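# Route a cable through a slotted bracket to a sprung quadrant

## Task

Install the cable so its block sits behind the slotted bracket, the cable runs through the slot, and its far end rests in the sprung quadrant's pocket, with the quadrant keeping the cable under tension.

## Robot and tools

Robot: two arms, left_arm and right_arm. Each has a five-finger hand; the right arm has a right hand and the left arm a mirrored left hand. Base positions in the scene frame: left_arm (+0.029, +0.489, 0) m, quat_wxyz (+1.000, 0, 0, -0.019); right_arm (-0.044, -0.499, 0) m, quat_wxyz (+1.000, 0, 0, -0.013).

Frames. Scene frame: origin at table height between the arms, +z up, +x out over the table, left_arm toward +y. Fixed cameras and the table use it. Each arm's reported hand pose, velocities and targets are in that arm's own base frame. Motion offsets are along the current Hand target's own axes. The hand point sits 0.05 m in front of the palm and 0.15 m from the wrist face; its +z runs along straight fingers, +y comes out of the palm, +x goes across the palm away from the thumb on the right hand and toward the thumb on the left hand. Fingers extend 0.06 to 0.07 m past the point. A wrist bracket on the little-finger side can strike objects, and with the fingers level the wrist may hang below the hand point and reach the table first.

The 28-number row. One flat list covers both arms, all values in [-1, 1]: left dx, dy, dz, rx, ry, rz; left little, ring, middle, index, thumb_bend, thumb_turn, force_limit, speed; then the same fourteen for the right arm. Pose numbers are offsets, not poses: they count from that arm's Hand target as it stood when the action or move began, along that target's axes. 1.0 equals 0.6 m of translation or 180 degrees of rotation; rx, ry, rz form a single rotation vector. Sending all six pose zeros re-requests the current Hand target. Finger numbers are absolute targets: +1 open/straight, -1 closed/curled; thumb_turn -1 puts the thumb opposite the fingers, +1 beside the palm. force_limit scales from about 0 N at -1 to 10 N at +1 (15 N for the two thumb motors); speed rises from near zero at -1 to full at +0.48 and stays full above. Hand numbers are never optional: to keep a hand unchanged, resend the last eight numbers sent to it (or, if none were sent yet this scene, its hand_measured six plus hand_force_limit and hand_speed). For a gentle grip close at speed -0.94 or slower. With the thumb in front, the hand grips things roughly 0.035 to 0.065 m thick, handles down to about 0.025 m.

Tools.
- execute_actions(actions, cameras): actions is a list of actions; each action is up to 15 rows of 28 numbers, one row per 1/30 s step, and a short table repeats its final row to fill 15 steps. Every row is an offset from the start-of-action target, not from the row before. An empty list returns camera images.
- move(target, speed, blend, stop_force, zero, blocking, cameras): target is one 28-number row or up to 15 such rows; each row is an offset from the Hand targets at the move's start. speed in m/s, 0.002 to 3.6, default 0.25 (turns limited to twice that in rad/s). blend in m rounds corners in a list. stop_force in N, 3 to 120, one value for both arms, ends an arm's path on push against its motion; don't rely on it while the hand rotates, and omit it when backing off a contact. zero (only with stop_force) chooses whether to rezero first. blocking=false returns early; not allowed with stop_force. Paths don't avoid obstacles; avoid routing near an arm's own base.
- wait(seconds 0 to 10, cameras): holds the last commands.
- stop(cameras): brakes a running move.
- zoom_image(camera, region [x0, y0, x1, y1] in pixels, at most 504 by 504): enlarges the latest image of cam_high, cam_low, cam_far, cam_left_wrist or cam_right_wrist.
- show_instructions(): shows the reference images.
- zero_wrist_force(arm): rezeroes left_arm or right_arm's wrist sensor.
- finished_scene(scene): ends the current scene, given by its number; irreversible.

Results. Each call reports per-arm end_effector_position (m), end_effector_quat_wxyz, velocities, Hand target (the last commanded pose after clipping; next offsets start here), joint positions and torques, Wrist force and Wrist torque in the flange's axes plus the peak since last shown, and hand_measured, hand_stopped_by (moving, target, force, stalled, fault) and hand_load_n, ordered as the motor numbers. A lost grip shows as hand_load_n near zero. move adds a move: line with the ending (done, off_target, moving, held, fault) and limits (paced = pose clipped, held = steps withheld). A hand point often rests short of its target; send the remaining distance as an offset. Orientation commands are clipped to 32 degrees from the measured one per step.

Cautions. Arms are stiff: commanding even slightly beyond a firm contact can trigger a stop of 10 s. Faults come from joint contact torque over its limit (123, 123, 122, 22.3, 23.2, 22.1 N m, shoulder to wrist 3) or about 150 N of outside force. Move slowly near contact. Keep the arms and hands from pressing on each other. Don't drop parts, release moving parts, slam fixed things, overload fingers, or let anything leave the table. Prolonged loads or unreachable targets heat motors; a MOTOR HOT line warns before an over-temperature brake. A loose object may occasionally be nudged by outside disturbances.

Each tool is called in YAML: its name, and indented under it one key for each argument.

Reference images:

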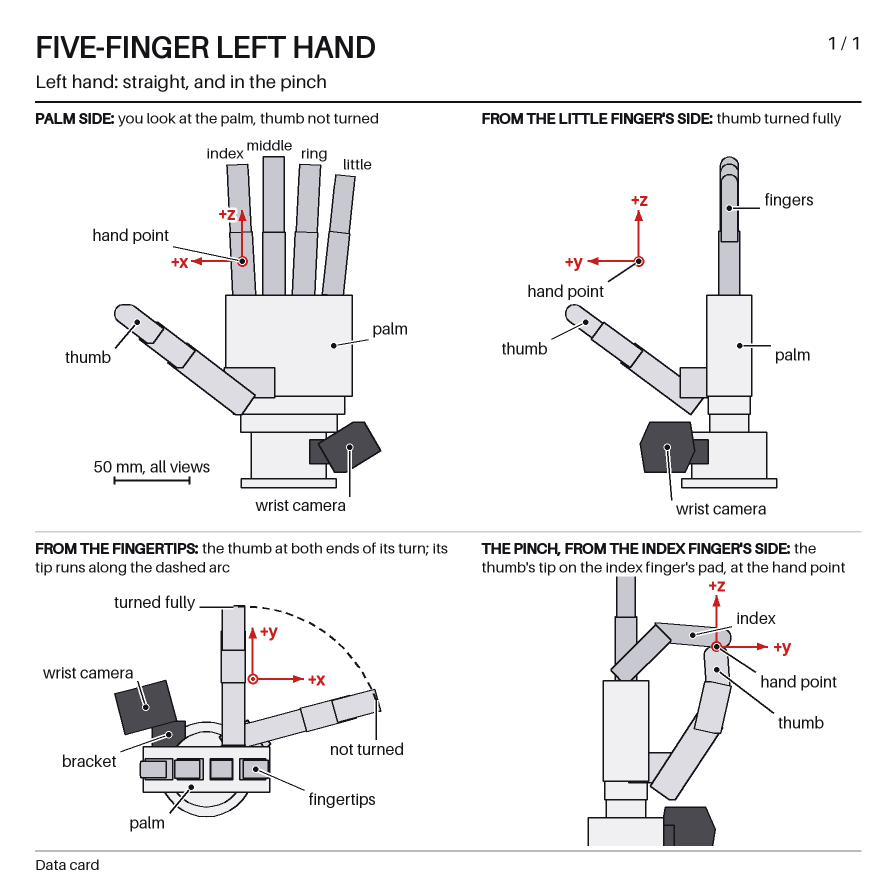

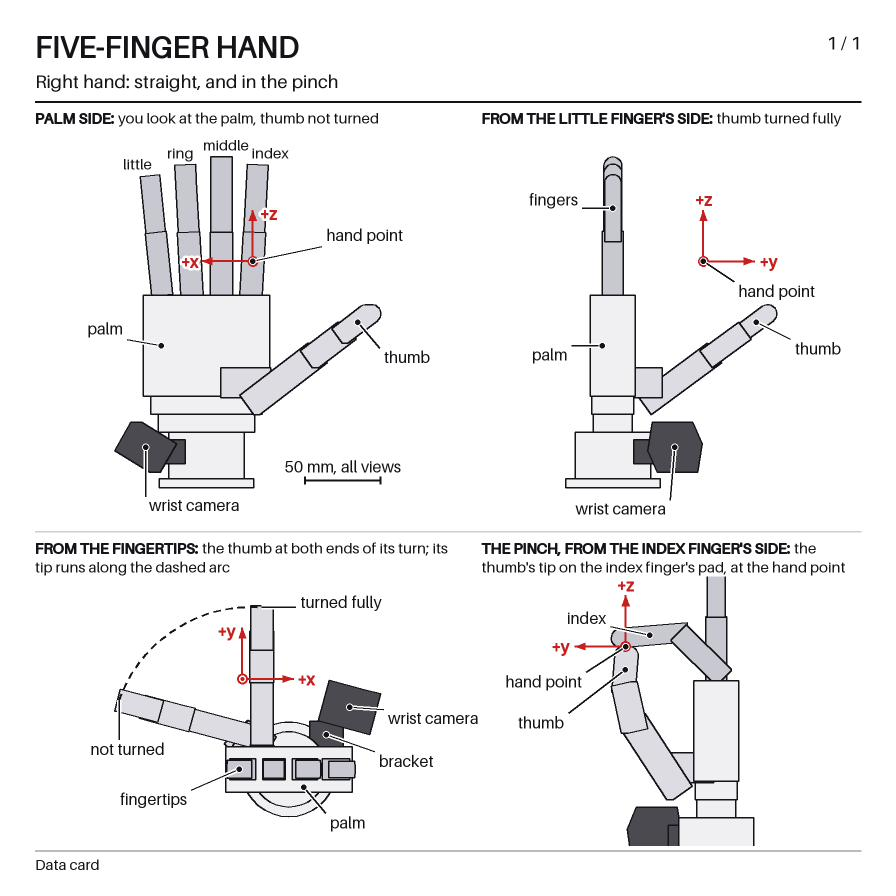

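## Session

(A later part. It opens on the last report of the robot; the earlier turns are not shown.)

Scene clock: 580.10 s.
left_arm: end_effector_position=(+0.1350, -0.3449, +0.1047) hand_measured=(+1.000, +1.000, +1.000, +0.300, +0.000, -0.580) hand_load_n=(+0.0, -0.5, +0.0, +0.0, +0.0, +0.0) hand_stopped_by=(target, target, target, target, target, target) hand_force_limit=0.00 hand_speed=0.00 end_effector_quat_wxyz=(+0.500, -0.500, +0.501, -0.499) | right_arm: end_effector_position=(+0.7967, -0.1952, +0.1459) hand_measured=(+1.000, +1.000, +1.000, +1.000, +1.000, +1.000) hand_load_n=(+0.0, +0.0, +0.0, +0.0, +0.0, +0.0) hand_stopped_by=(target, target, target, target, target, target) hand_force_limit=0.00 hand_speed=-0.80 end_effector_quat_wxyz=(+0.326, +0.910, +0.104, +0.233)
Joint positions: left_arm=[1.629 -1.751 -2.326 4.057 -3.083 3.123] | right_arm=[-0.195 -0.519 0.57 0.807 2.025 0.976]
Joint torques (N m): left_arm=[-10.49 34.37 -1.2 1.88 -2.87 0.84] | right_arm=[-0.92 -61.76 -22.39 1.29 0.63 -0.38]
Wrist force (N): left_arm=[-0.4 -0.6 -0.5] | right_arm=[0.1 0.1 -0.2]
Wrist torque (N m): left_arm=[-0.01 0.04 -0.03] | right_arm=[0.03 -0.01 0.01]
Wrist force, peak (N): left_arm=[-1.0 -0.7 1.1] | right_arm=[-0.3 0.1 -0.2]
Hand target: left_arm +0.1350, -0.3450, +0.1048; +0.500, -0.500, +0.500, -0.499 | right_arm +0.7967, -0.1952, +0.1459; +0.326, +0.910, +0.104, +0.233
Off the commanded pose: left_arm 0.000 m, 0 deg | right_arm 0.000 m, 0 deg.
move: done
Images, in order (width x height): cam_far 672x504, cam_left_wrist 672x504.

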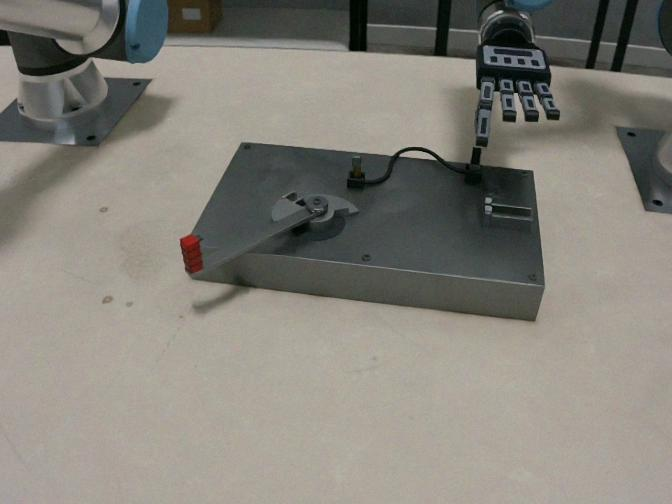

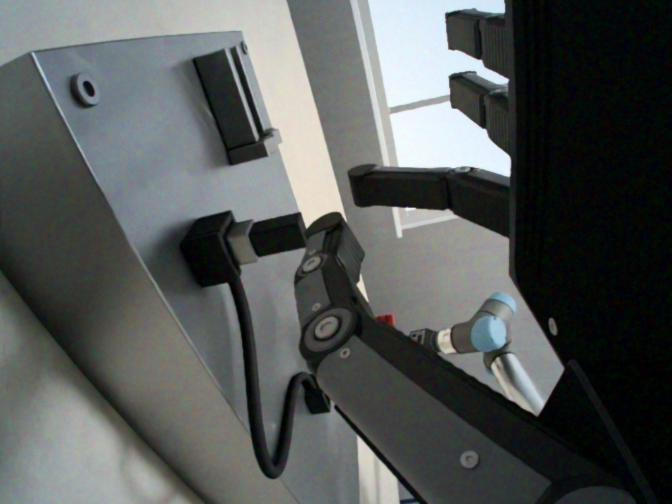

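move:
  target: [0, 0, -0.0258, 0,0,0, 1,1,1,0.3,0,-0.67,0,0, 0,0,0,0,0,0, 1,1,1,1,1,1,0,-0.8]
  speed: 0.1
  cameras: ["cam_left_wrist","cam_far"]

zoom_image:
  camera: "cam_left_wrist"
  region: [200, 120, 400, 320]

zoom_image:
  camera: "cam_far"
  region: [440, 80, 540, 220]

Scene clock: 643.80 s.
left_arm: end_effector_position=(+0.1196, -0.3450, +0.1048) hand_measured=(+1.000, +1.000, +1.000, +0.300, +0.000, -0.670) hand_load_n=(+0.0, +0.0, +0.0, +0.0, +0.0, -0.5) hand_stopped_by=(target, target, target, target, target, target) hand_force_limit=0.00 hand_speed=0.00 end_effector_quat_wxyz=(+0.500, -0.500, +0.500, -0.500) end_effector_velocity=(-0.001, +0.000, +0.000) end_effector_angular_velocity=(-0.001, +0.000, -0.002) | right_arm: end_effector_position=(+0.7967, -0.1952, +0.1459) hand_measured=(+1.000, +1.000, +1.000, +1.000, +1.000, +1.000) hand_load_n=(+0.0, +0.0, +0.0, +0.0, +0.0, +0.0) hand_stopped_by=(target, target, target, target, target, target) hand_force_limit=0.00 hand_speed=-0.80 end_effector_quat_wxyz=(+0.326, +0.910, +0.104, +0.233)
Joint positions: left_arm=[1.579 -1.763 -2.311 4.055 -3.133 3.124] | right_arm=[-0.195 -0.519 0.57 0.807 2.025 0.976]
Joint velocities: left_arm=[-0.003 -0.001 0.001 -0.003 -0.002 -0.005] | right_arm=[within noise]
Joint torques (N m): left_arm=[-11.66 5.8 24.06 -1.95 -2.59 -1.16] | right_arm=[0.32 -62.98 -23.29 1.41 0.66 -0.25]
Wrist force (N): left_arm=[-0.8 -0.5 0.1] | right_arm=[-0.2 0.0 -0.1]
Wrist torque (N m): left_arm=[-0.10 0.12 -0.14] | right_arm=[0.01 0.03 -0.01]
Wrist force, peak (N): left_arm=[-0.8 -1.0 -0.6] | right_arm=[-0.4 -0.1 -0.3]
Hand target: left_arm +0.1195, -0.3450, +0.1048; +0.500, -0.500, +0.500, -0.499 | right_arm +0.7967, -0.1952, +0.1459; +0.326, +0.910, +0.104, +0.233
Off the commanded pose: left_arm 0.000 m, 0 deg | right_arm 0.000 m, 0 deg.
move: done
Images, in order (width x height): cam_far 672x504, cam_left_wrist 672x504.

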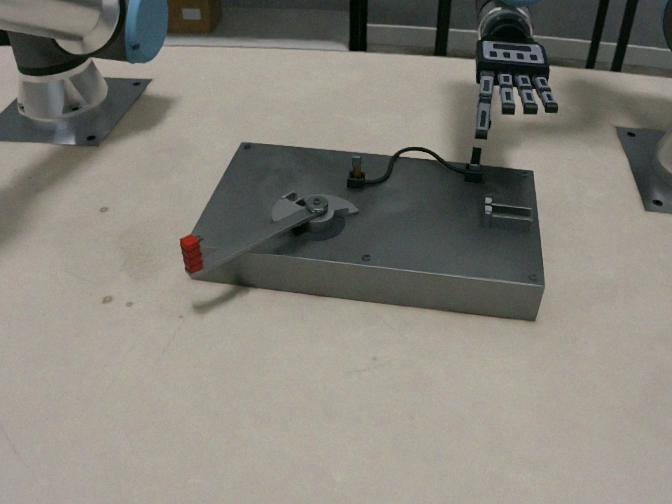

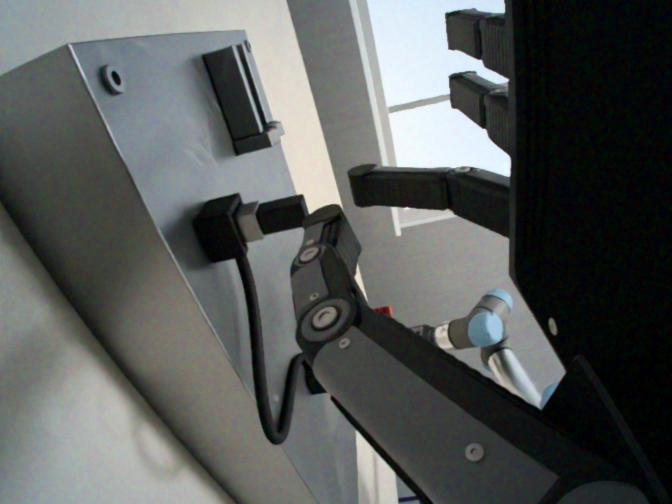

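Scaled by 2.520 from the camera's 672x504 image, which has a finer 960x720 frame.

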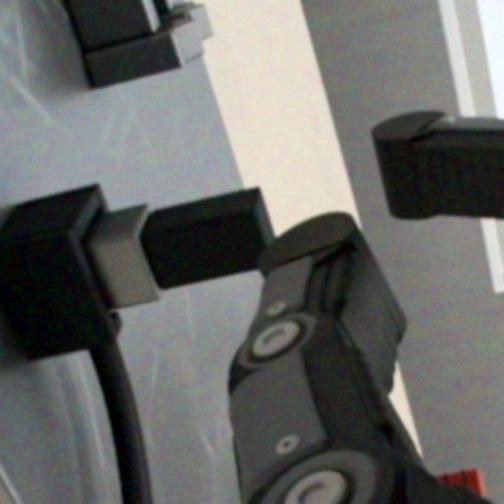

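Scaled by 3.600.

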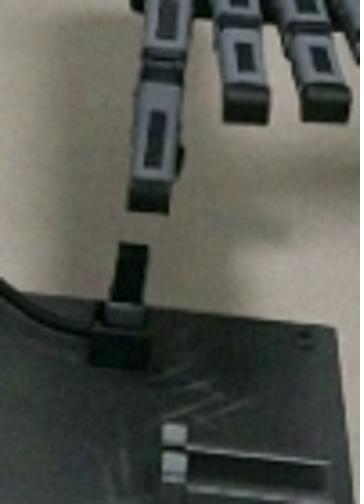

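move:
  target: [0, 0.0267, 0, 0,0,0, 1,1,1,0.3,0,-0.67,0,0, 0,0,0,0,0,0, 1,1,1,1,1,1,0,-0.8]
  speed: 0.1
  cameras: ["cam_left_wrist","cam_far"]

zoom_image:
  camera: "cam_left_wrist"
  region: [200, 120, 400, 320]

zoom_image:
  camera: "cam_far"
  region: [440, 80, 540, 220]

Scene clock: 724.90 s.
left_arm: end_effector_position=(+0.1195, -0.3449, +0.0888) hand_measured=(+1.000, +1.000, +1.000, +0.300, +0.000, -0.670) hand_load_n=(+0.0, -0.5, +0.0, +0.0, +0.5, +0.0) hand_stopped_by=(target, target, target, target, target, target) hand_force_limit=0.00 hand_speed=0.00 end_effector_quat_wxyz=(+0.500, -0.500, +0.500, -0.500) | right_arm: end_effector_position=(+0.7967, -0.1952, +0.1459) hand_measured=(+1.000, +1.000, +1.000, +1.000, +1.000, +1.000) hand_load_n=(+0.0, +0.0, +0.0, +0.0, +0.0, +0.0) hand_stopped_by=(target, target, target, target, target, target) hand_force_limit=0.00 hand_speed=-0.80 end_effector_quat_wxyz=(+0.326, +0.910, +0.104, +0.233)
Joint positions: left_arm=[1.579 -1.81 -2.317 4.082 -3.133 3.099] | right_arm=[-0.195 -0.519 0.57 0.807 2.025 0.976]
Joint torques (N m): left_arm=[-5.07 5.82 1.73 0.53 -2.19 -1.84] | right_arm=[-0.65 -63.73 -23.1 1.25 0.4 -0.25]
Wrist force (N): left_arm=[-0.4 -0.7 -0.4] | right_arm=[0.0 -0.2 -0.1]
Wrist torque (N m): left_arm=[-0.10 0.05 -0.02] | right_arm=[-0.03 0.02 -0.01]
Wrist force, peak (N): left_arm=[-0.8 -0.9 -0.4] | right_arm=[-0.2 0.1 -0.3]
Hand target: left_arm +0.1195, -0.3449, +0.0888; +0.500, -0.500, +0.500, -0.499 | right_arm +0.7967, -0.1952, +0.1459; +0.326, +0.910, +0.104, +0.233
Off the commanded pose: left_arm 0.000 m, 0 deg | right_arm 0.000 m, 0 deg.
move: done
Images, in order (width x height): cam_far 672x504, cam_left_wrist 672x504.

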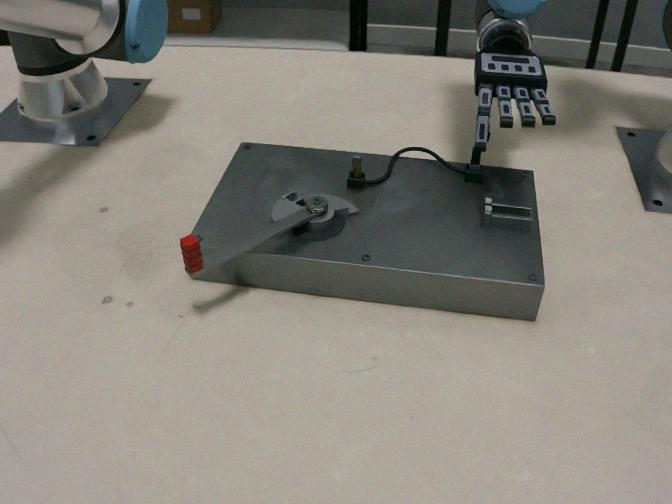

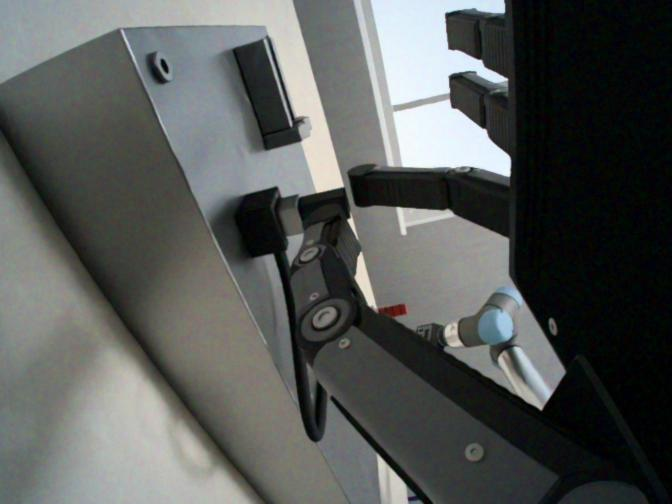

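Scaled by 2.520 from the camera's 672x504 image, which has a finer 960x720 frame.

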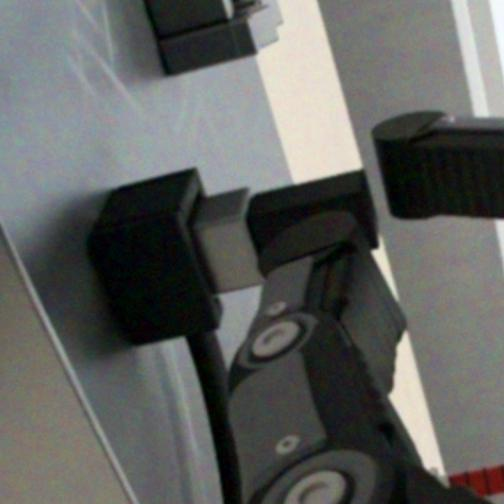

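Scaled by 3.600.

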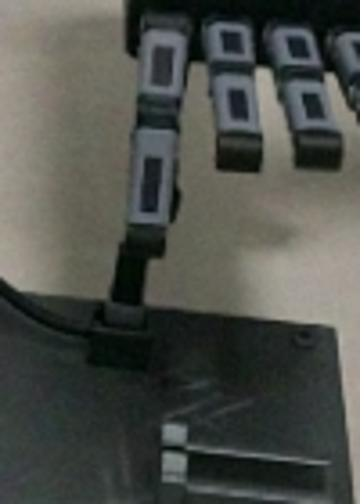

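move:
  target: [0, 0, 0.0035, 0,0,0, 1,1,1,0.3,0,-0.67,0,0, 0,0,0,0,0,0, 1,1,1,1,1,1,0,-0.8]
  speed: 0.05

move:
  target: [0, 0, 0, 0,0,0, 1,1,1,-0.4,0,-0.67,-0.7,-0.88, 0,0,0,0,0,0, 1,1,1,1,1,1,0,-0.8]
  speed: 0.05
  cameras: ["cam_left_wrist","cam_far"]

zoom_image:
  camera: "cam_left_wrist"
  region: [200, 120, 400, 320]

zoom_image:
  camera: "cam_far"
  region: [440, 80, 540, 220]

Scene clock: 755.57 s.
left_arm: end_effector_position=(+0.1216, -0.3449, +0.0888) hand_measured=(+1.000, +1.000, +1.000, +0.300, +0.000, -0.670) hand_load_n=(+0.0, +0.0, +0.0, +0.0, +0.0, +0.0) hand_stopped_by=(target, target, target, target, target, target) hand_force_limit=0.00 hand_speed=0.00 end_effector_quat_wxyz=(+0.500, -0.500, +0.500, -0.499) | right_arm: end_effector_position=(+0.7967, -0.1952, +0.1459) hand_measured=(+1.000, +1.000, +1.000, +1.000, +1.000, +1.000) hand_load_n=(+0.0, +0.0, +0.0, +0.0, +0.0, +0.0) hand_stopped_by=(target, target, target, target, target, target) hand_force_limit=0.00 hand_speed=-0.80 end_effector_quat_wxyz=(+0.326, +0.910, +0.104, +0.233)
Joint positions: left_arm=[1.586 -1.808 -2.318 4.082 -3.127 3.098] | right_arm=[-0.195 -0.519 0.57 0.807 2.025 0.976]
Joint torques (N m): left_arm=[5.62 38.68 -2.46 -1.03 2.24 -1.1] | right_arm=[0.39 -62.49 -23.44 1.48 0.53 -0.3]
Wrist force (N): left_arm=[-0.4 -0.8 -0.3] | right_arm=[0.1 0.0 0.0]
Wrist torque (N m): left_arm=[-0.12 0.05 -0.02] | right_arm=[0.01 -0.01 0.01]
Wrist force, peak (N): left_arm=[-0.7 -1.1 -0.4] | right_arm=[-0.2 -0.3 0.0]
Hand target: left_arm +0.1216, -0.3449, +0.0888; +0.500, -0.500, +0.500, -0.499 | right_arm +0.7967, -0.1952, +0.1459; +0.326, +0.910, +0.104, +0.233
Off the commanded pose: left_arm 0.000 m, 0 deg | right_arm 0.000 m, 0 deg.
move: done

Scene clock: 756.07 s.
left_arm: end_effector_position=(+0.1216, -0.3449, +0.0888) hand_measured=(+1.000, +1.000, +1.000, +0.258, +0.000, -0.670) hand_load_n=(+0.0, +0.0, +0.0, +3.0, +0.5, +0.0) hand_stopped_by=(target, target, target, force, target, target) hand_force_limit=-0.70 hand_speed=-0.88 end_effector_quat_wxyz=(+0.500, -0.500, +0.500, -0.499) | right_arm: end_effector_position=(+0.7967, -0.1952, +0.1459) hand_measured=(+1.000, +1.000, +1.000, +1.000, +1.000, +1.000) hand_load_n=(+0.0, +0.0, +0.0, +0.0, +0.0, +0.0) hand_stopped_by=(target, target, target, target, target, target) hand_force_limit=0.00 hand_speed=-0.80 end_effector_quat_wxyz=(+0.326, +0.910, +0.104, +0.233)
Joint positions: left_arm=[1.586 -1.808 -2.319 4.082 -3.127 3.098] | right_arm=[-0.195 -0.519 0.57 0.807 2.025 0.976]
Joint torques (N m): left_arm=[5.06 35.78 -2.38 1.55 2.25 0.7] | right_arm=[0.13 -62.76 -22.56 1.34 0.61 -0.39]
Wrist force (N): left_arm=[-1.0 -4.5 0.5] | right_arm=[-0.1 0.1 -0.2]
Wrist torque (N m): left_arm=[-0.11 0.05 -0.03] | right_arm=[0.02 0.03 -0.01]
Wrist force, peak (N): left_arm=[-1.1 -4.7 0.8] | right_arm=[-0.4 0.0 -0.1]
Hand target: left_arm +0.1216, -0.3449, +0.0888; +0.500, -0.500, +0.500, -0.499 | right_arm +0.7967, -0.1952, +0.1459; +0.326, +0.910, +0.104, +0.233
Off the commanded pose: left_arm 0.000 m, 0 deg | right_arm 0.000 m, 0 deg.
move: done
Images, in order (width x height): cam_far 672x504, cam_left_wrist 672x504.

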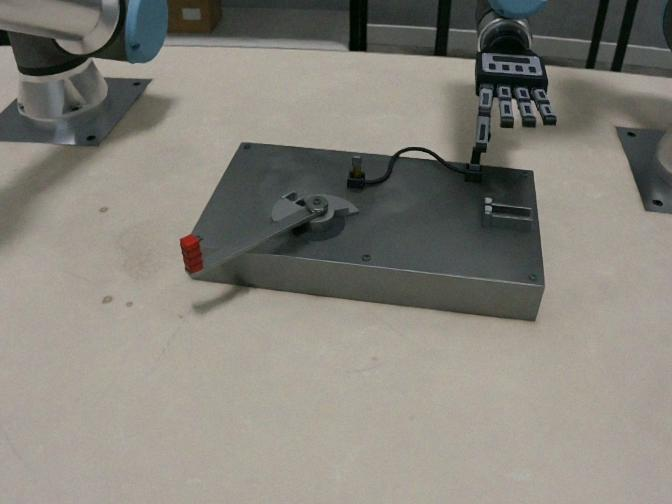

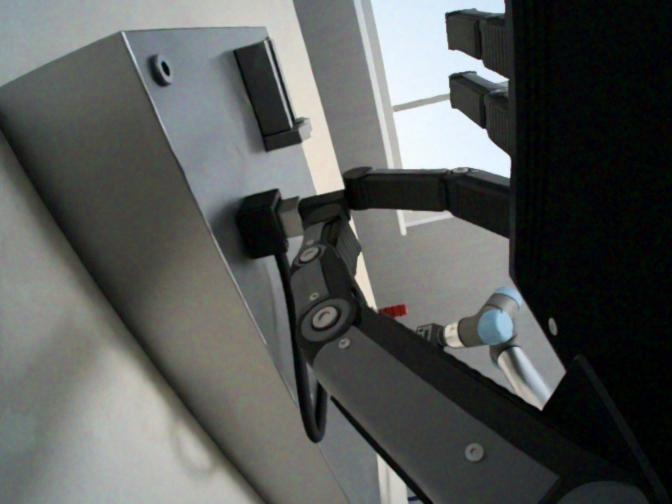

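Scaled by 2.520 from the camera's 672x504 image, which has a finer 960x720 frame.

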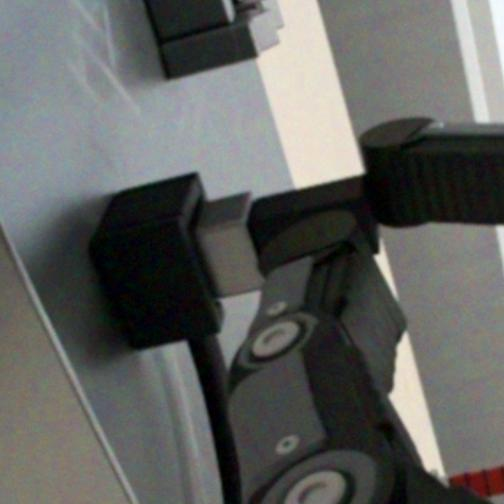

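Scaled by 3.600.

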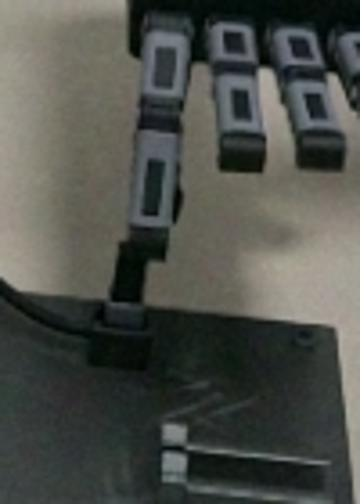

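move:
  target:
    - [0, 0, 0, 0,0,0, 1,1,1,0.7,0,-0.6,0,0, 0,0,0,0,0,0, 1,1,1,1,1,1,0,-0.8]
    - [0.0083, 0, 0.036, 0,0,0, 1,1,1,0.7,0,-0.6,0,0, 0,0,0,0,0,0, 1,1,1,1,1,1,0,-0.8]
  speed: 0.05
  cameras: ["cam_left_wrist","cam_far"]

zoom_image:
  camera: "cam_left_wrist"
  region: [200, 120, 400, 320]

zoom_image:
  camera: "cam_far"
  region: [440, 80, 540, 220]

Scene clock: 780.77 s.
left_arm: end_effector_position=(+0.1432, -0.3499, +0.0887) hand_measured=(+1.000, +1.000, +1.000, +0.700, +0.000, -0.600) hand_load_n=(+0.0, +0.0, +0.0, -0.5, +0.0, +0.0) hand_stopped_by=(target, target, target, target, target, target) hand_force_limit=0.00 hand_speed=0.00 end_effector_quat_wxyz=(+0.500, -0.500, +0.501, -0.499) | right_arm: end_effector_position=(+0.7967, -0.1952, +0.1459) hand_measured=(+1.000, +1.000, +1.000, +1.000, +1.000, +1.000) hand_load_n=(+0.0, +0.0, +0.0, +0.0, +0.0, +0.0) hand_stopped_by=(target, target, target, target, target, target) hand_force_limit=0.00 hand_speed=-0.80 end_effector_quat_wxyz=(+0.326, +0.910, +0.104, +0.233)
Joint positions: left_arm=[1.655 -1.797 -2.334 4.117 -3.058 3.129] | right_arm=[-0.195 -0.519 0.57 0.807 2.025 0.976]
Joint torques (N m): left_arm=[7.9 37.74 -1.38 1.87 2.37 1.52] | right_arm=[-0.07 -63.05 -22.98 1.26 0.46 -0.51]
Wrist force (N): left_arm=[-0.4 -1.2 -0.3] | right_arm=[0.0 0.0 -0.1]
Wrist torque (N m): left_arm=[-0.13 0.04 -0.11] | right_arm=[0.02 0.00 0.00]
Wrist force, peak (N): left_arm=[-0.9 -5.1 0.8] | right_arm=[-0.2 -0.2 -0.3]
Hand target: left_arm +0.1432, -0.3499, +0.0887; +0.500, -0.500, +0.500, -0.499 | right_arm +0.7967, -0.1952, +0.1459; +0.326, +0.910, +0.104, +0.233
Off the commanded pose: left_arm 0.000 m, 0 deg | right_arm 0.000 m, 0 deg.
move: done
Images, in order (width x height): cam_far 672x504, cam_left_wrist 672x504.

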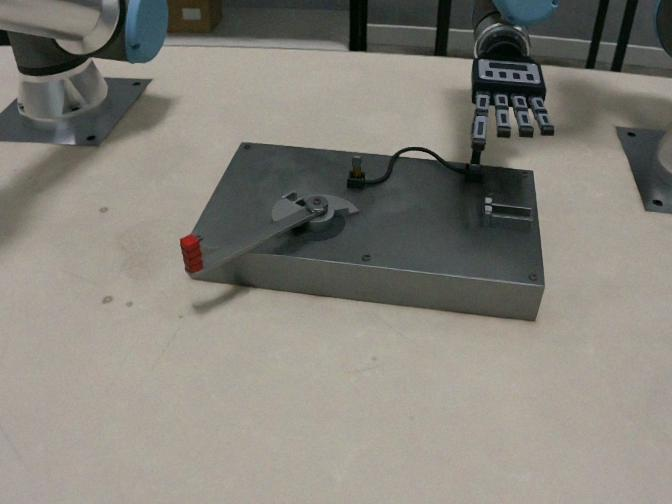

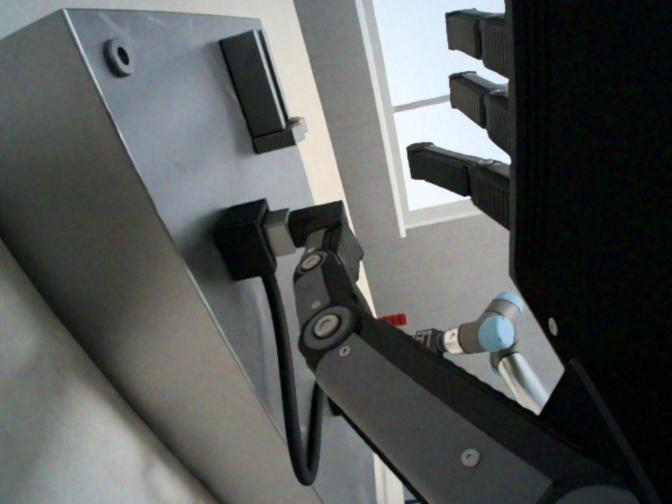

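Scaled by 2.520 from the camera's 672x504 image, which has a finer 960x720 frame.

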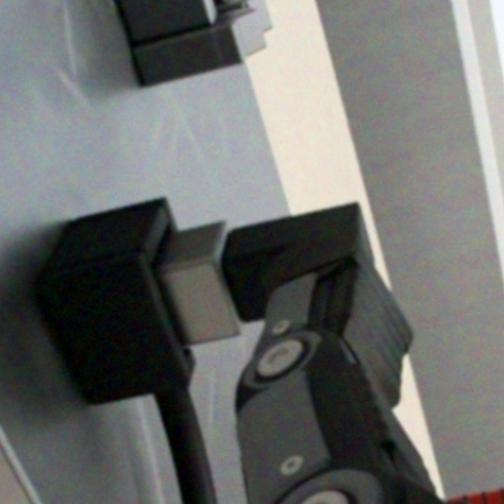

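Scaled by 3.600.

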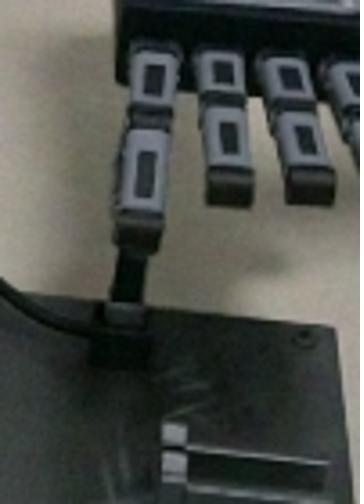

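zoom_image:
  camera: "cam_left_wrist"
  region: [280, 190, 370, 270]

Scaled by 5.600 from the camera's 672x504 image, which has a finer 960x720 frame.

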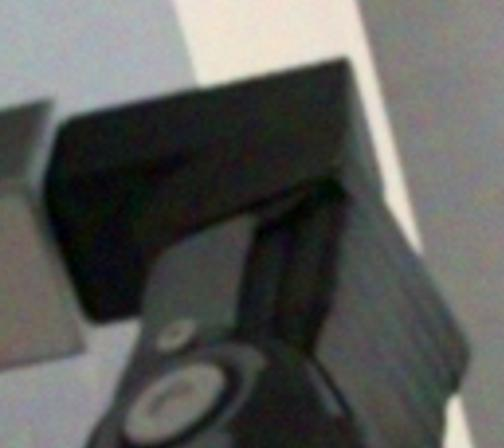

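move:
  target: [0, 0, 0, 0,0,0, 1,1,1,-0.4,0,-0.6,-0.7,-0.85, 0,0,0,0,0,0, 1,1,1,1,1,1,0,-0.8]
  speed: 0.05
  cameras: ["cam_left_wrist","cam_far"]

zoom_image:
  camera: "cam_left_wrist"
  region: [260, 150, 400, 290]

zoom_image:
  camera: "cam_far"
  region: [440, 80, 540, 220]

Scene clock: 816.60 s.
left_arm: end_effector_position=(+0.1432, -0.3499, +0.0888) hand_measured=(+1.000, +1.000, +1.000, -0.022, +0.000, -0.600) hand_load_n=(+0.0, +0.0, +0.0, +3.0, +0.0, +0.0) hand_stopped_by=(target, target, target, force, target, target) hand_force_limit=-0.70 hand_speed=-0.85 end_effector_quat_wxyz=(+0.500, -0.500, +0.501, -0.499) | right_arm: end_effector_position=(+0.7967, -0.1952, +0.1459) hand_measured=(+1.000, +1.000, +1.000, +1.000, +1.000, +1.000) hand_load_n=(+0.0, +0.0, +0.0, +0.5, +0.0, +0.0) hand_stopped_by=(target, target, target, target, target, target) hand_force_limit=0.00 hand_speed=-0.80 end_effector_quat_wxyz=(+0.326, +0.910, +0.104, +0.233)
Joint positions: left_arm=[1.655 -1.797 -2.334 4.117 -3.058 3.129] | right_arm=[-0.195 -0.519 0.57 0.807 2.025 0.976]
Joint torques (N m): left_arm=[5.32 35.96 -2.09 1.59 2.38 1.15] | right_arm=[0.36 -63.74 -23.21 1.43 0.57 -0.54]
Wrist force (N): left_arm=[-0.6 -2.9 2.5] | right_arm=[0.0 0.0 0.0]
Wrist torque (N m): left_arm=[-0.17 0.08 -0.12] | right_arm=[0.01 0.01 0.00]
Wrist force, peak (N): left_arm=[-0.3 -3.1 2.7] | right_arm=[-0.1 0.2 -0.4]
Hand target: left_arm +0.1432, -0.3499, +0.0887; +0.500, -0.500, +0.501, -0.499 | right_arm +0.7967, -0.1952, +0.1459; +0.326, +0.910, +0.104, +0.233
Off the commanded pose: left_arm 0.000 m, 0 deg | right_arm 0.000 m, 0 deg.
move: done
Images, in order (width x height): cam_far 672x504, cam_left_wrist 672x504.

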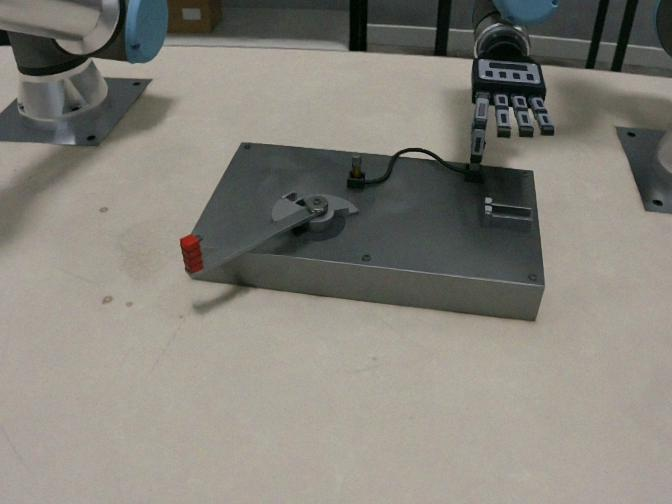

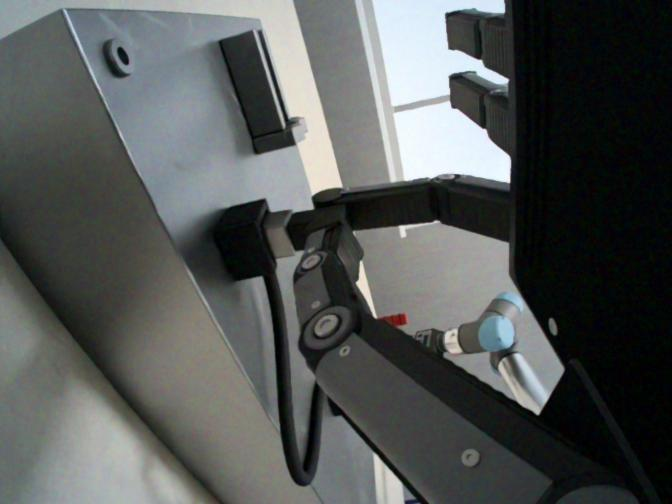

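Scaled by 3.600 from the camera's 672x504 image, which has a finer 960x720 frame.

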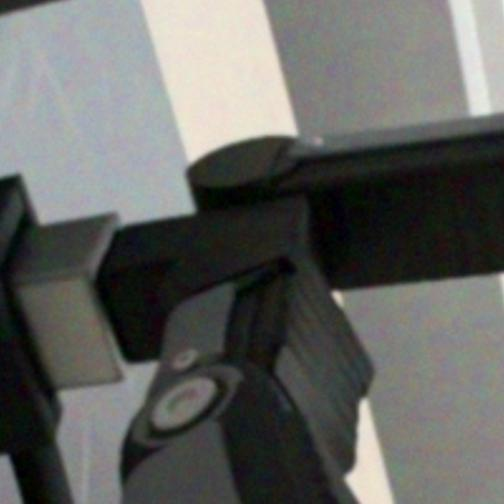

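Scaled by 3.600.

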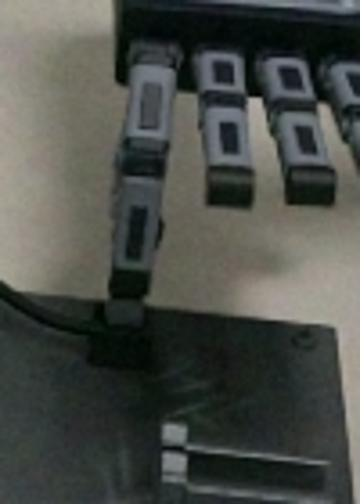

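move:
  target:
    - [0, 0, 0, 0,0,0, 1,1,1,0.2,0,-0.63,0,0, 0,0,0,0,0,0, 1,1,1,1,1,1,0,-0.8]
    - [0, 0, 0.0095, 0,0,0, 1,1,1,0.2,0,-0.63,0,0, 0,0,0,0,0,0, 1,1,1,1,1,1,0,-0.8]
  speed: 0.03
  cameras: ["cam_left_wrist"]

zoom_image:
  camera: "cam_left_wrist"
  region: [260, 150, 400, 290]

Scene clock: 828.53 s.
left_arm: end_effector_position=(+0.1489, -0.3499, +0.0887) hand_measured=(+1.000, +1.000, +1.000, +0.200, +0.000, -0.630) hand_load_n=(+0.0, +0.0, -0.5, +0.0, +0.0, +0.0) hand_stopped_by=(target, target, target, target, target, target) hand_force_limit=0.00 hand_speed=0.00 end_effector_quat_wxyz=(+0.500, -0.500, +0.501, -0.499) | right_arm: end_effector_position=(+0.7967, -0.1952, +0.1459) hand_measured=(+1.000, +1.000, +1.000, +1.000, +1.000, +1.000) hand_load_n=(+0.0, +0.0, +0.0, +0.0, +0.0, +0.0) hand_stopped_by=(target, target, target, target, target, target) hand_force_limit=0.00 hand_speed=-0.80 end_effector_quat_wxyz=(+0.326, +0.910, +0.104, +0.233)
Joint positions: left_arm=[1.673 -1.793 -2.34 4.121 -3.04 3.131] | right_arm=[-0.195 -0.519 0.57 0.807 2.025 0.976]
Joint torques (N m): left_arm=[7.62 38.04 -1.36 1.82 2.51 1.06] | right_arm=[0.33 -63.98 -22.87 1.69 0.44 -0.52]
Wrist force (N): left_arm=[-0.8 -1.2 0.1] | right_arm=[-0.1 0.1 -0.1]
Wrist torque (N m): left_arm=[-0.16 0.10 -0.12] | right_arm=[0.02 0.02 0.00]
Wrist force, peak (N): left_arm=[-0.5 -3.1 2.8] | right_arm=[-0.3 -0.1 -0.3]
Hand target: left_arm +0.1489, -0.3499, +0.0887; +0.500, -0.500, +0.501, -0.499 | right_arm +0.7967, -0.1952, +0.1459; +0.326, +0.910, +0.104, +0.233
Off the commanded pose: left_arm 0.000 m, 0 deg | right_arm 0.000 m, 0 deg.
move: done
Images, in order (width x height): cam_left_wrist 672x504.

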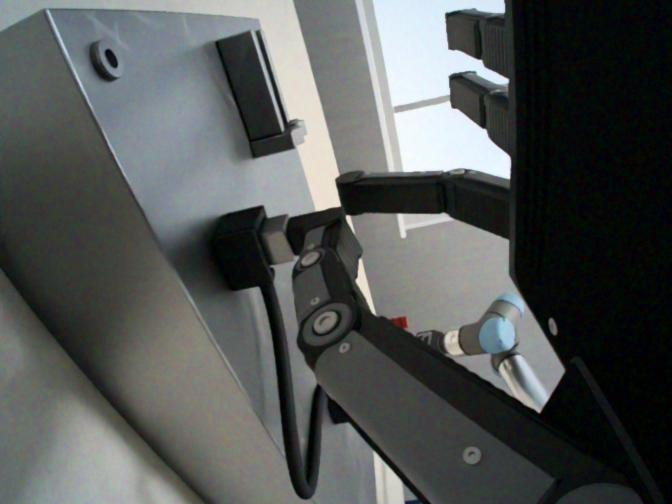

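Scaled by 3.600 from the camera's 672x504 image, which has a finer 960x720 frame.

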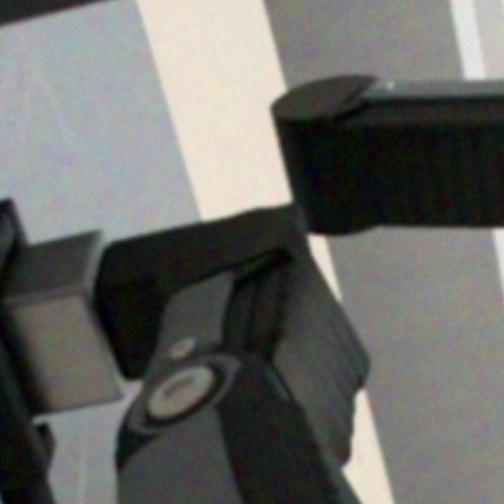

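move:
  target: [0, 0, 0, 0,0,0, 1,1,1,-0.4,0,-0.63,-0.6,-0.85, 0,0,0,0,0,0, 1,1,1,1,1,1,0,-0.8]
  speed: 0.05
  cameras: ["cam_left_wrist","cam_far"]

zoom_image:
  camera: "cam_left_wrist"
  region: [260, 150, 400, 290]

zoom_image:
  camera: "cam_far"
  region: [440, 80, 540, 220]

Scene clock: 837.17 s.
left_arm: end_effector_position=(+0.1489, -0.3499, +0.0888) hand_measured=(+1.000, +1.000, +1.000, -0.062, +0.000, -0.630) hand_load_n=(+0.0, +0.0, +0.0, +5.0, +0.5, -0.5) hand_stopped_by=(target, target, target, force, target, target) hand_force_limit=-0.60 hand_speed=-0.85 end_effector_quat_wxyz=(+0.500, -0.500, +0.501, -0.499) | right_arm: end_effector_position=(+0.7967, -0.1952, +0.1459) hand_measured=(+1.000, +1.000, +1.000, +1.000, +1.000, +1.000) hand_load_n=(+0.0, +0.0, +0.0, +0.0, +0.0, +0.0) hand_stopped_by=(target, target, target, target, target, target) hand_force_limit=0.00 hand_speed=-0.80 end_effector_quat_wxyz=(+0.326, +0.910, +0.104, +0.233)
Joint positions: left_arm=[1.673 -1.793 -2.34 4.121 -3.039 3.131] | right_arm=[-0.195 -0.519 0.57 0.807 2.025 0.976]
Joint torques (N m): left_arm=[6.77 33.93 -1.84 1.35 2.39 1.24] | right_arm=[-0.36 -63.99 -23.51 1.7 0.49 -0.65]
Wrist force (N): left_arm=[-0.9 -5.6 0.9] | right_arm=[0.0 0.1 0.0]
Wrist torque (N m): left_arm=[-0.23 0.10 -0.11] | right_arm=[0.01 0.00 0.00]
Wrist force, peak (N): left_arm=[-1.2 -6.0 0.9] | right_arm=[-0.2 -0.2 -0.3]
Hand target: left_arm +0.1489, -0.3499, +0.0887; +0.500, -0.500, +0.501, -0.499 | right_arm +0.7967, -0.1952, +0.1459; +0.326, +0.910, +0.104, +0.233
Off the commanded pose: left_arm 0.000 m, 0 deg | right_arm 0.000 m, 0 deg.
move: done
Images, in order (width x height): cam_far 672x504, cam_left_wrist 672x504.

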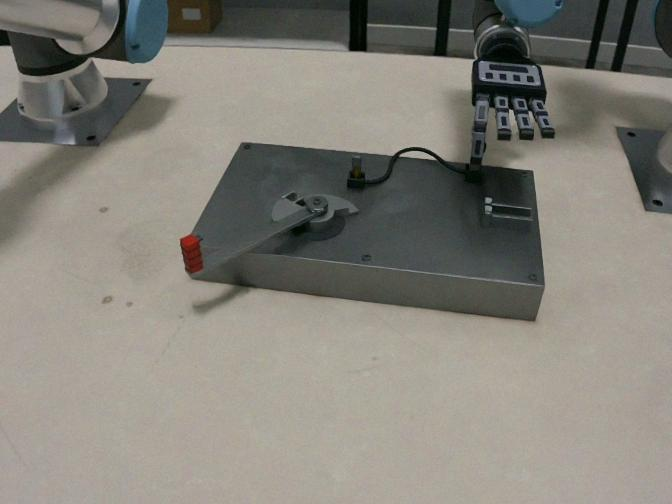

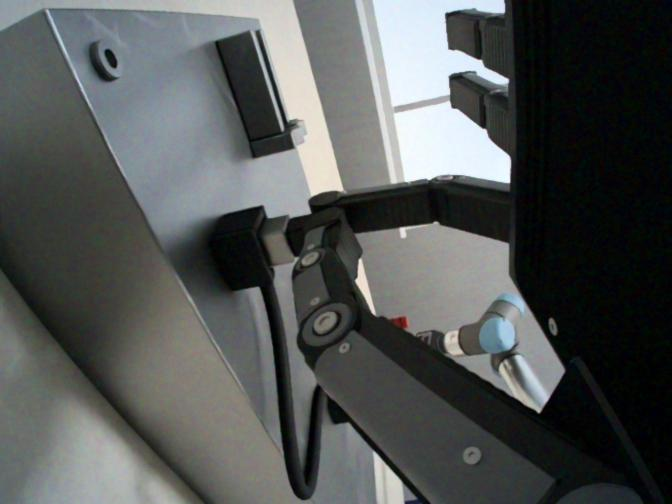

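Scaled by 3.600 from the camera's 672x504 image, which has a finer 960x720 frame.

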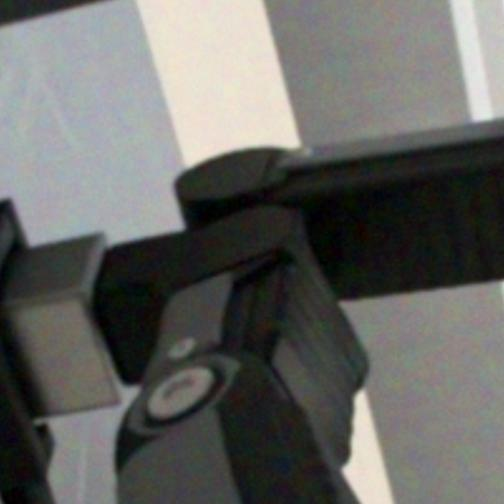

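Scaled by 3.600.

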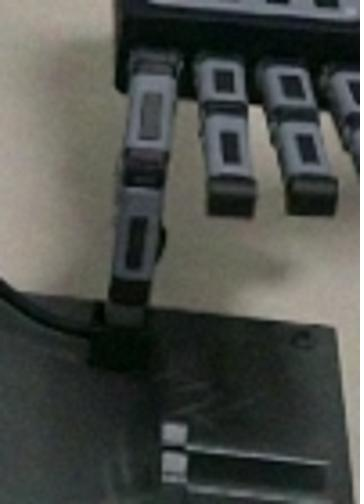

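move:
  target: [0, -0.025, 0, 0,0,0, 1,1,1,-0.4,0,-0.63,-0.6,-0.85, 0,0,0,0,0,0, 1,1,1,1,1,1,0,-0.8]
  speed: 0.03
  cameras: ["cam_left_wrist","cam_far"]

zoom_image:
  camera: "cam_left_wrist"
  region: [210, 150, 400, 340]

zoom_image:
  camera: "cam_far"
  region: [440, 80, 540, 220]

Scene clock: 846.67 s.
left_arm: end_effector_position=(+0.1489, -0.3499, +0.1037) hand_measured=(+1.000, +1.000, +1.000, -0.062, +0.000, -0.630) hand_load_n=(+0.0, +0.0, +0.0, +4.5, +2.5, -0.5) hand_stopped_by=(target, target, target, force, target, target) hand_force_limit=-0.60 hand_speed=-0.85 end_effector_quat_wxyz=(+0.500, -0.500, +0.501, -0.499) | right_arm: end_effector_position=(+0.7967, -0.1952, +0.1459) hand_measured=(+1.000, +1.000, +1.000, +1.000, +1.000, +1.000) hand_load_n=(+0.0, +0.0, +0.0, +0.0, -0.5, +0.0) hand_stopped_by=(target, target, target, target, target, target) hand_force_limit=0.00 hand_speed=-0.80 end_effector_quat_wxyz=(+0.326, +0.910, +0.104, +0.233)
Joint positions: left_arm=[1.673 -1.752 -2.329 4.071 -3.039 3.133] | right_arm=[-0.195 -0.519 0.57 0.807 2.025 0.976]
Joint torques (N m): left_arm=[-4.22 37.05 23.7 -1.76 -0.93 -1.19] | right_arm=[-0.33 -63.95 -23.53 1.74 0.54 -0.67]
Wrist force (N): left_arm=[-0.6 -0.4 0.0] | right_arm=[-0.1 0.0 -0.1]
Wrist torque (N m): left_arm=[-0.08 0.08 -0.12] | right_arm=[0.01 0.01 -0.01]
Wrist force, peak (N): left_arm=[-1.0 -6.2 0.8] | right_arm=[-0.3 0.1 -0.3]
Hand target: left_arm +0.1489, -0.3499, +0.1037; +0.500, -0.500, +0.501, -0.499 | right_arm +0.7967, -0.1952, +0.1459; +0.326, +0.910, +0.104, +0.233
Off the commanded pose: left_arm 0.000 m, 0 deg | right_arm 0.000 m, 0 deg.
move: done
Images, in order (width x height): cam_far 672x504, cam_left_wrist 672x504.

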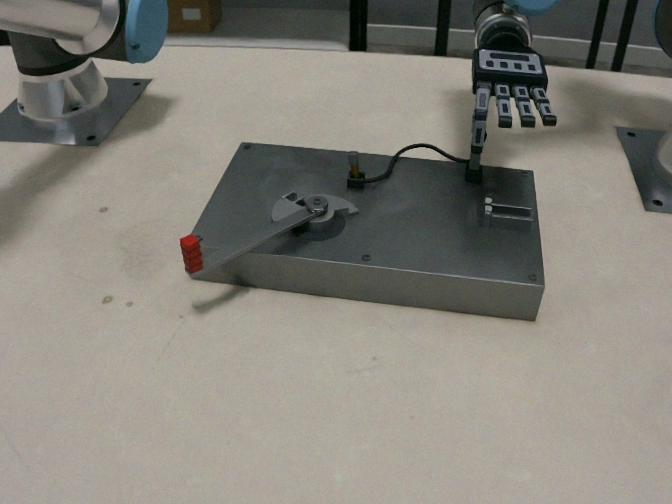

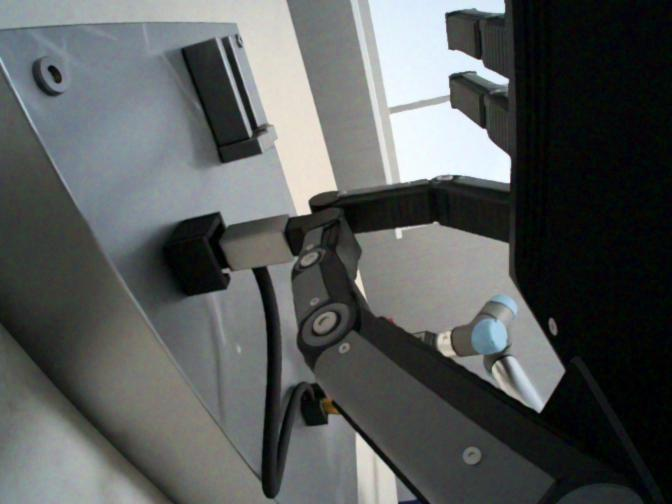

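Scaled by 2.653 from the camera's 672x504 image, which has a finer 960x720 frame.

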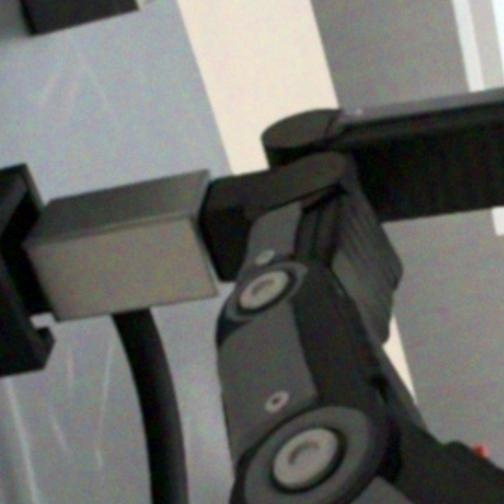

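Scaled by 3.600.

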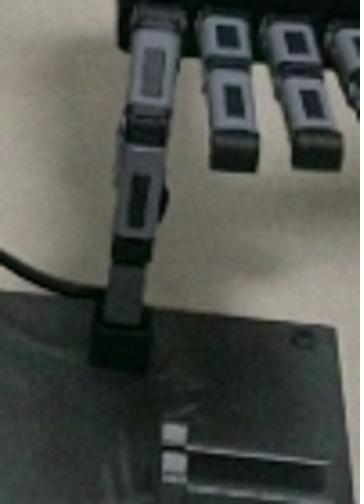

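move:
  target:
    - [0, -0.0438, 0, 0,0,0, 1,1,1,-0.4,0,-0.63,-0.6,-0.85, 0,0,0,0,0,0, 1,1,1,1,1,1,0,-0.8]
    - [-0.055, -0.0438, 0.1275, 0,0,0, 1,1,1,-0.4,0,-0.63,-0.6,-0.85, 0,0,0,0,0,0, 1,1,1,1,1,1,0,-0.8]
  speed: 0.06
  cameras: ["cam_left_wrist","cam_far"]

zoom_image:
  camera: "cam_left_wrist"
  region: [160, 130, 400, 340]

zoom_image:
  camera: "cam_far"
  region: [320, 100, 560, 280]

Scene clock: 875.13 s.
left_arm: end_effector_position=(+0.2254, -0.3170, +0.1300) hand_measured=(+1.000, +1.000, +1.000, -0.062, +0.000, -0.630) hand_load_n=(+0.0, +0.0, +0.0, +4.0, +2.0, -0.5) hand_stopped_by=(target, target, target, force, target, target) hand_force_limit=-0.60 hand_speed=-0.85 end_effector_quat_wxyz=(+0.500, -0.500, +0.501, -0.499) | right_arm: end_effector_position=(+0.7967, -0.1952, +0.1459) hand_measured=(+1.000, +1.000, +1.000, +1.000, +1.000, +1.000) hand_load_n=(+0.0, +0.0, +0.0, +0.0, +0.0, +0.0) hand_stopped_by=(target, target, target, target, target, target) hand_force_limit=0.00 hand_speed=-0.80 end_effector_quat_wxyz=(+0.326, +0.910, +0.104, +0.233)
Joint positions: left_arm=[1.967 -1.569 -2.433 3.999 -2.746 3.14] | right_arm=[-0.195 -0.519 0.57 0.807 2.025 0.976]
Joint torques (N m): left_arm=[6.89 28.55 0.92 2.43 2.39 -0.64] | right_arm=[-1.11 -64.61 -23.51 1.77 0.6 -0.61]
Wrist force (N): left_arm=[-0.8 -0.3 -0.2] | right_arm=[-0.1 0.0 -0.1]
Wrist torque (N m): left_arm=[-0.14 0.15 -0.10] | right_arm=[0.01 0.02 0.00]
Wrist force, peak (N): left_arm=[-1.1 0.2 0.1] | right_arm=[-0.3 0.1 -0.3]
Hand target: left_arm +0.2255, -0.3170, +0.1300; +0.500, -0.500, +0.501, -0.499 | right_arm +0.7967, -0.1952, +0.1459; +0.326, +0.910, +0.104, +0.233
Off the commanded pose: left_arm 0.000 m, 0 deg | right_arm 0.000 m, 0 deg.
move: done
Images, in order (width x height): cam_far 672x504, cam_left_wrist 672x504.

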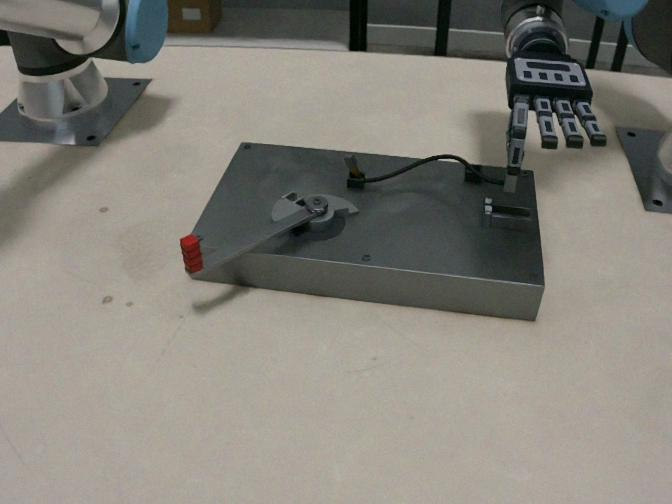

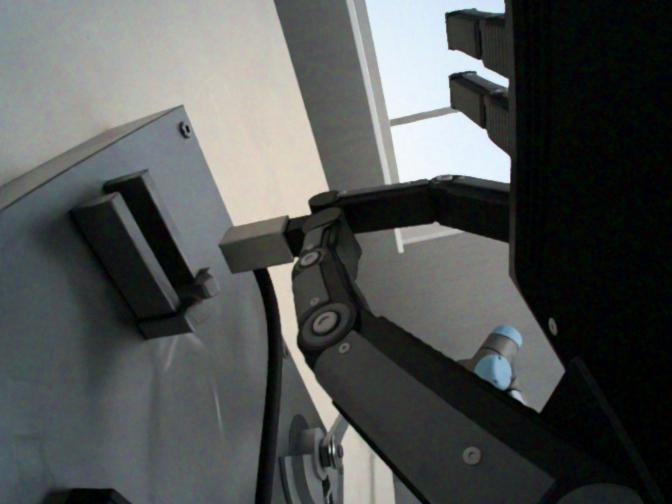

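Scaled by 2.100 from the camera's 672x504 image, which has a finer 960x720 frame.

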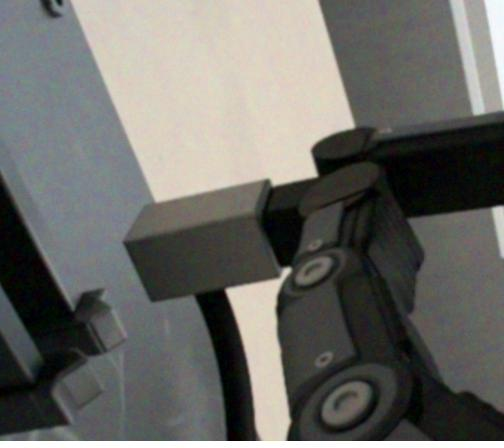

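Scaled by 2.100.

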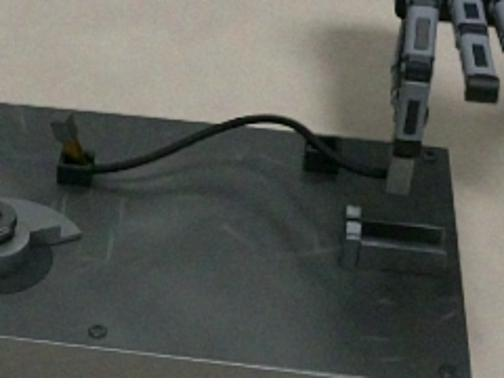

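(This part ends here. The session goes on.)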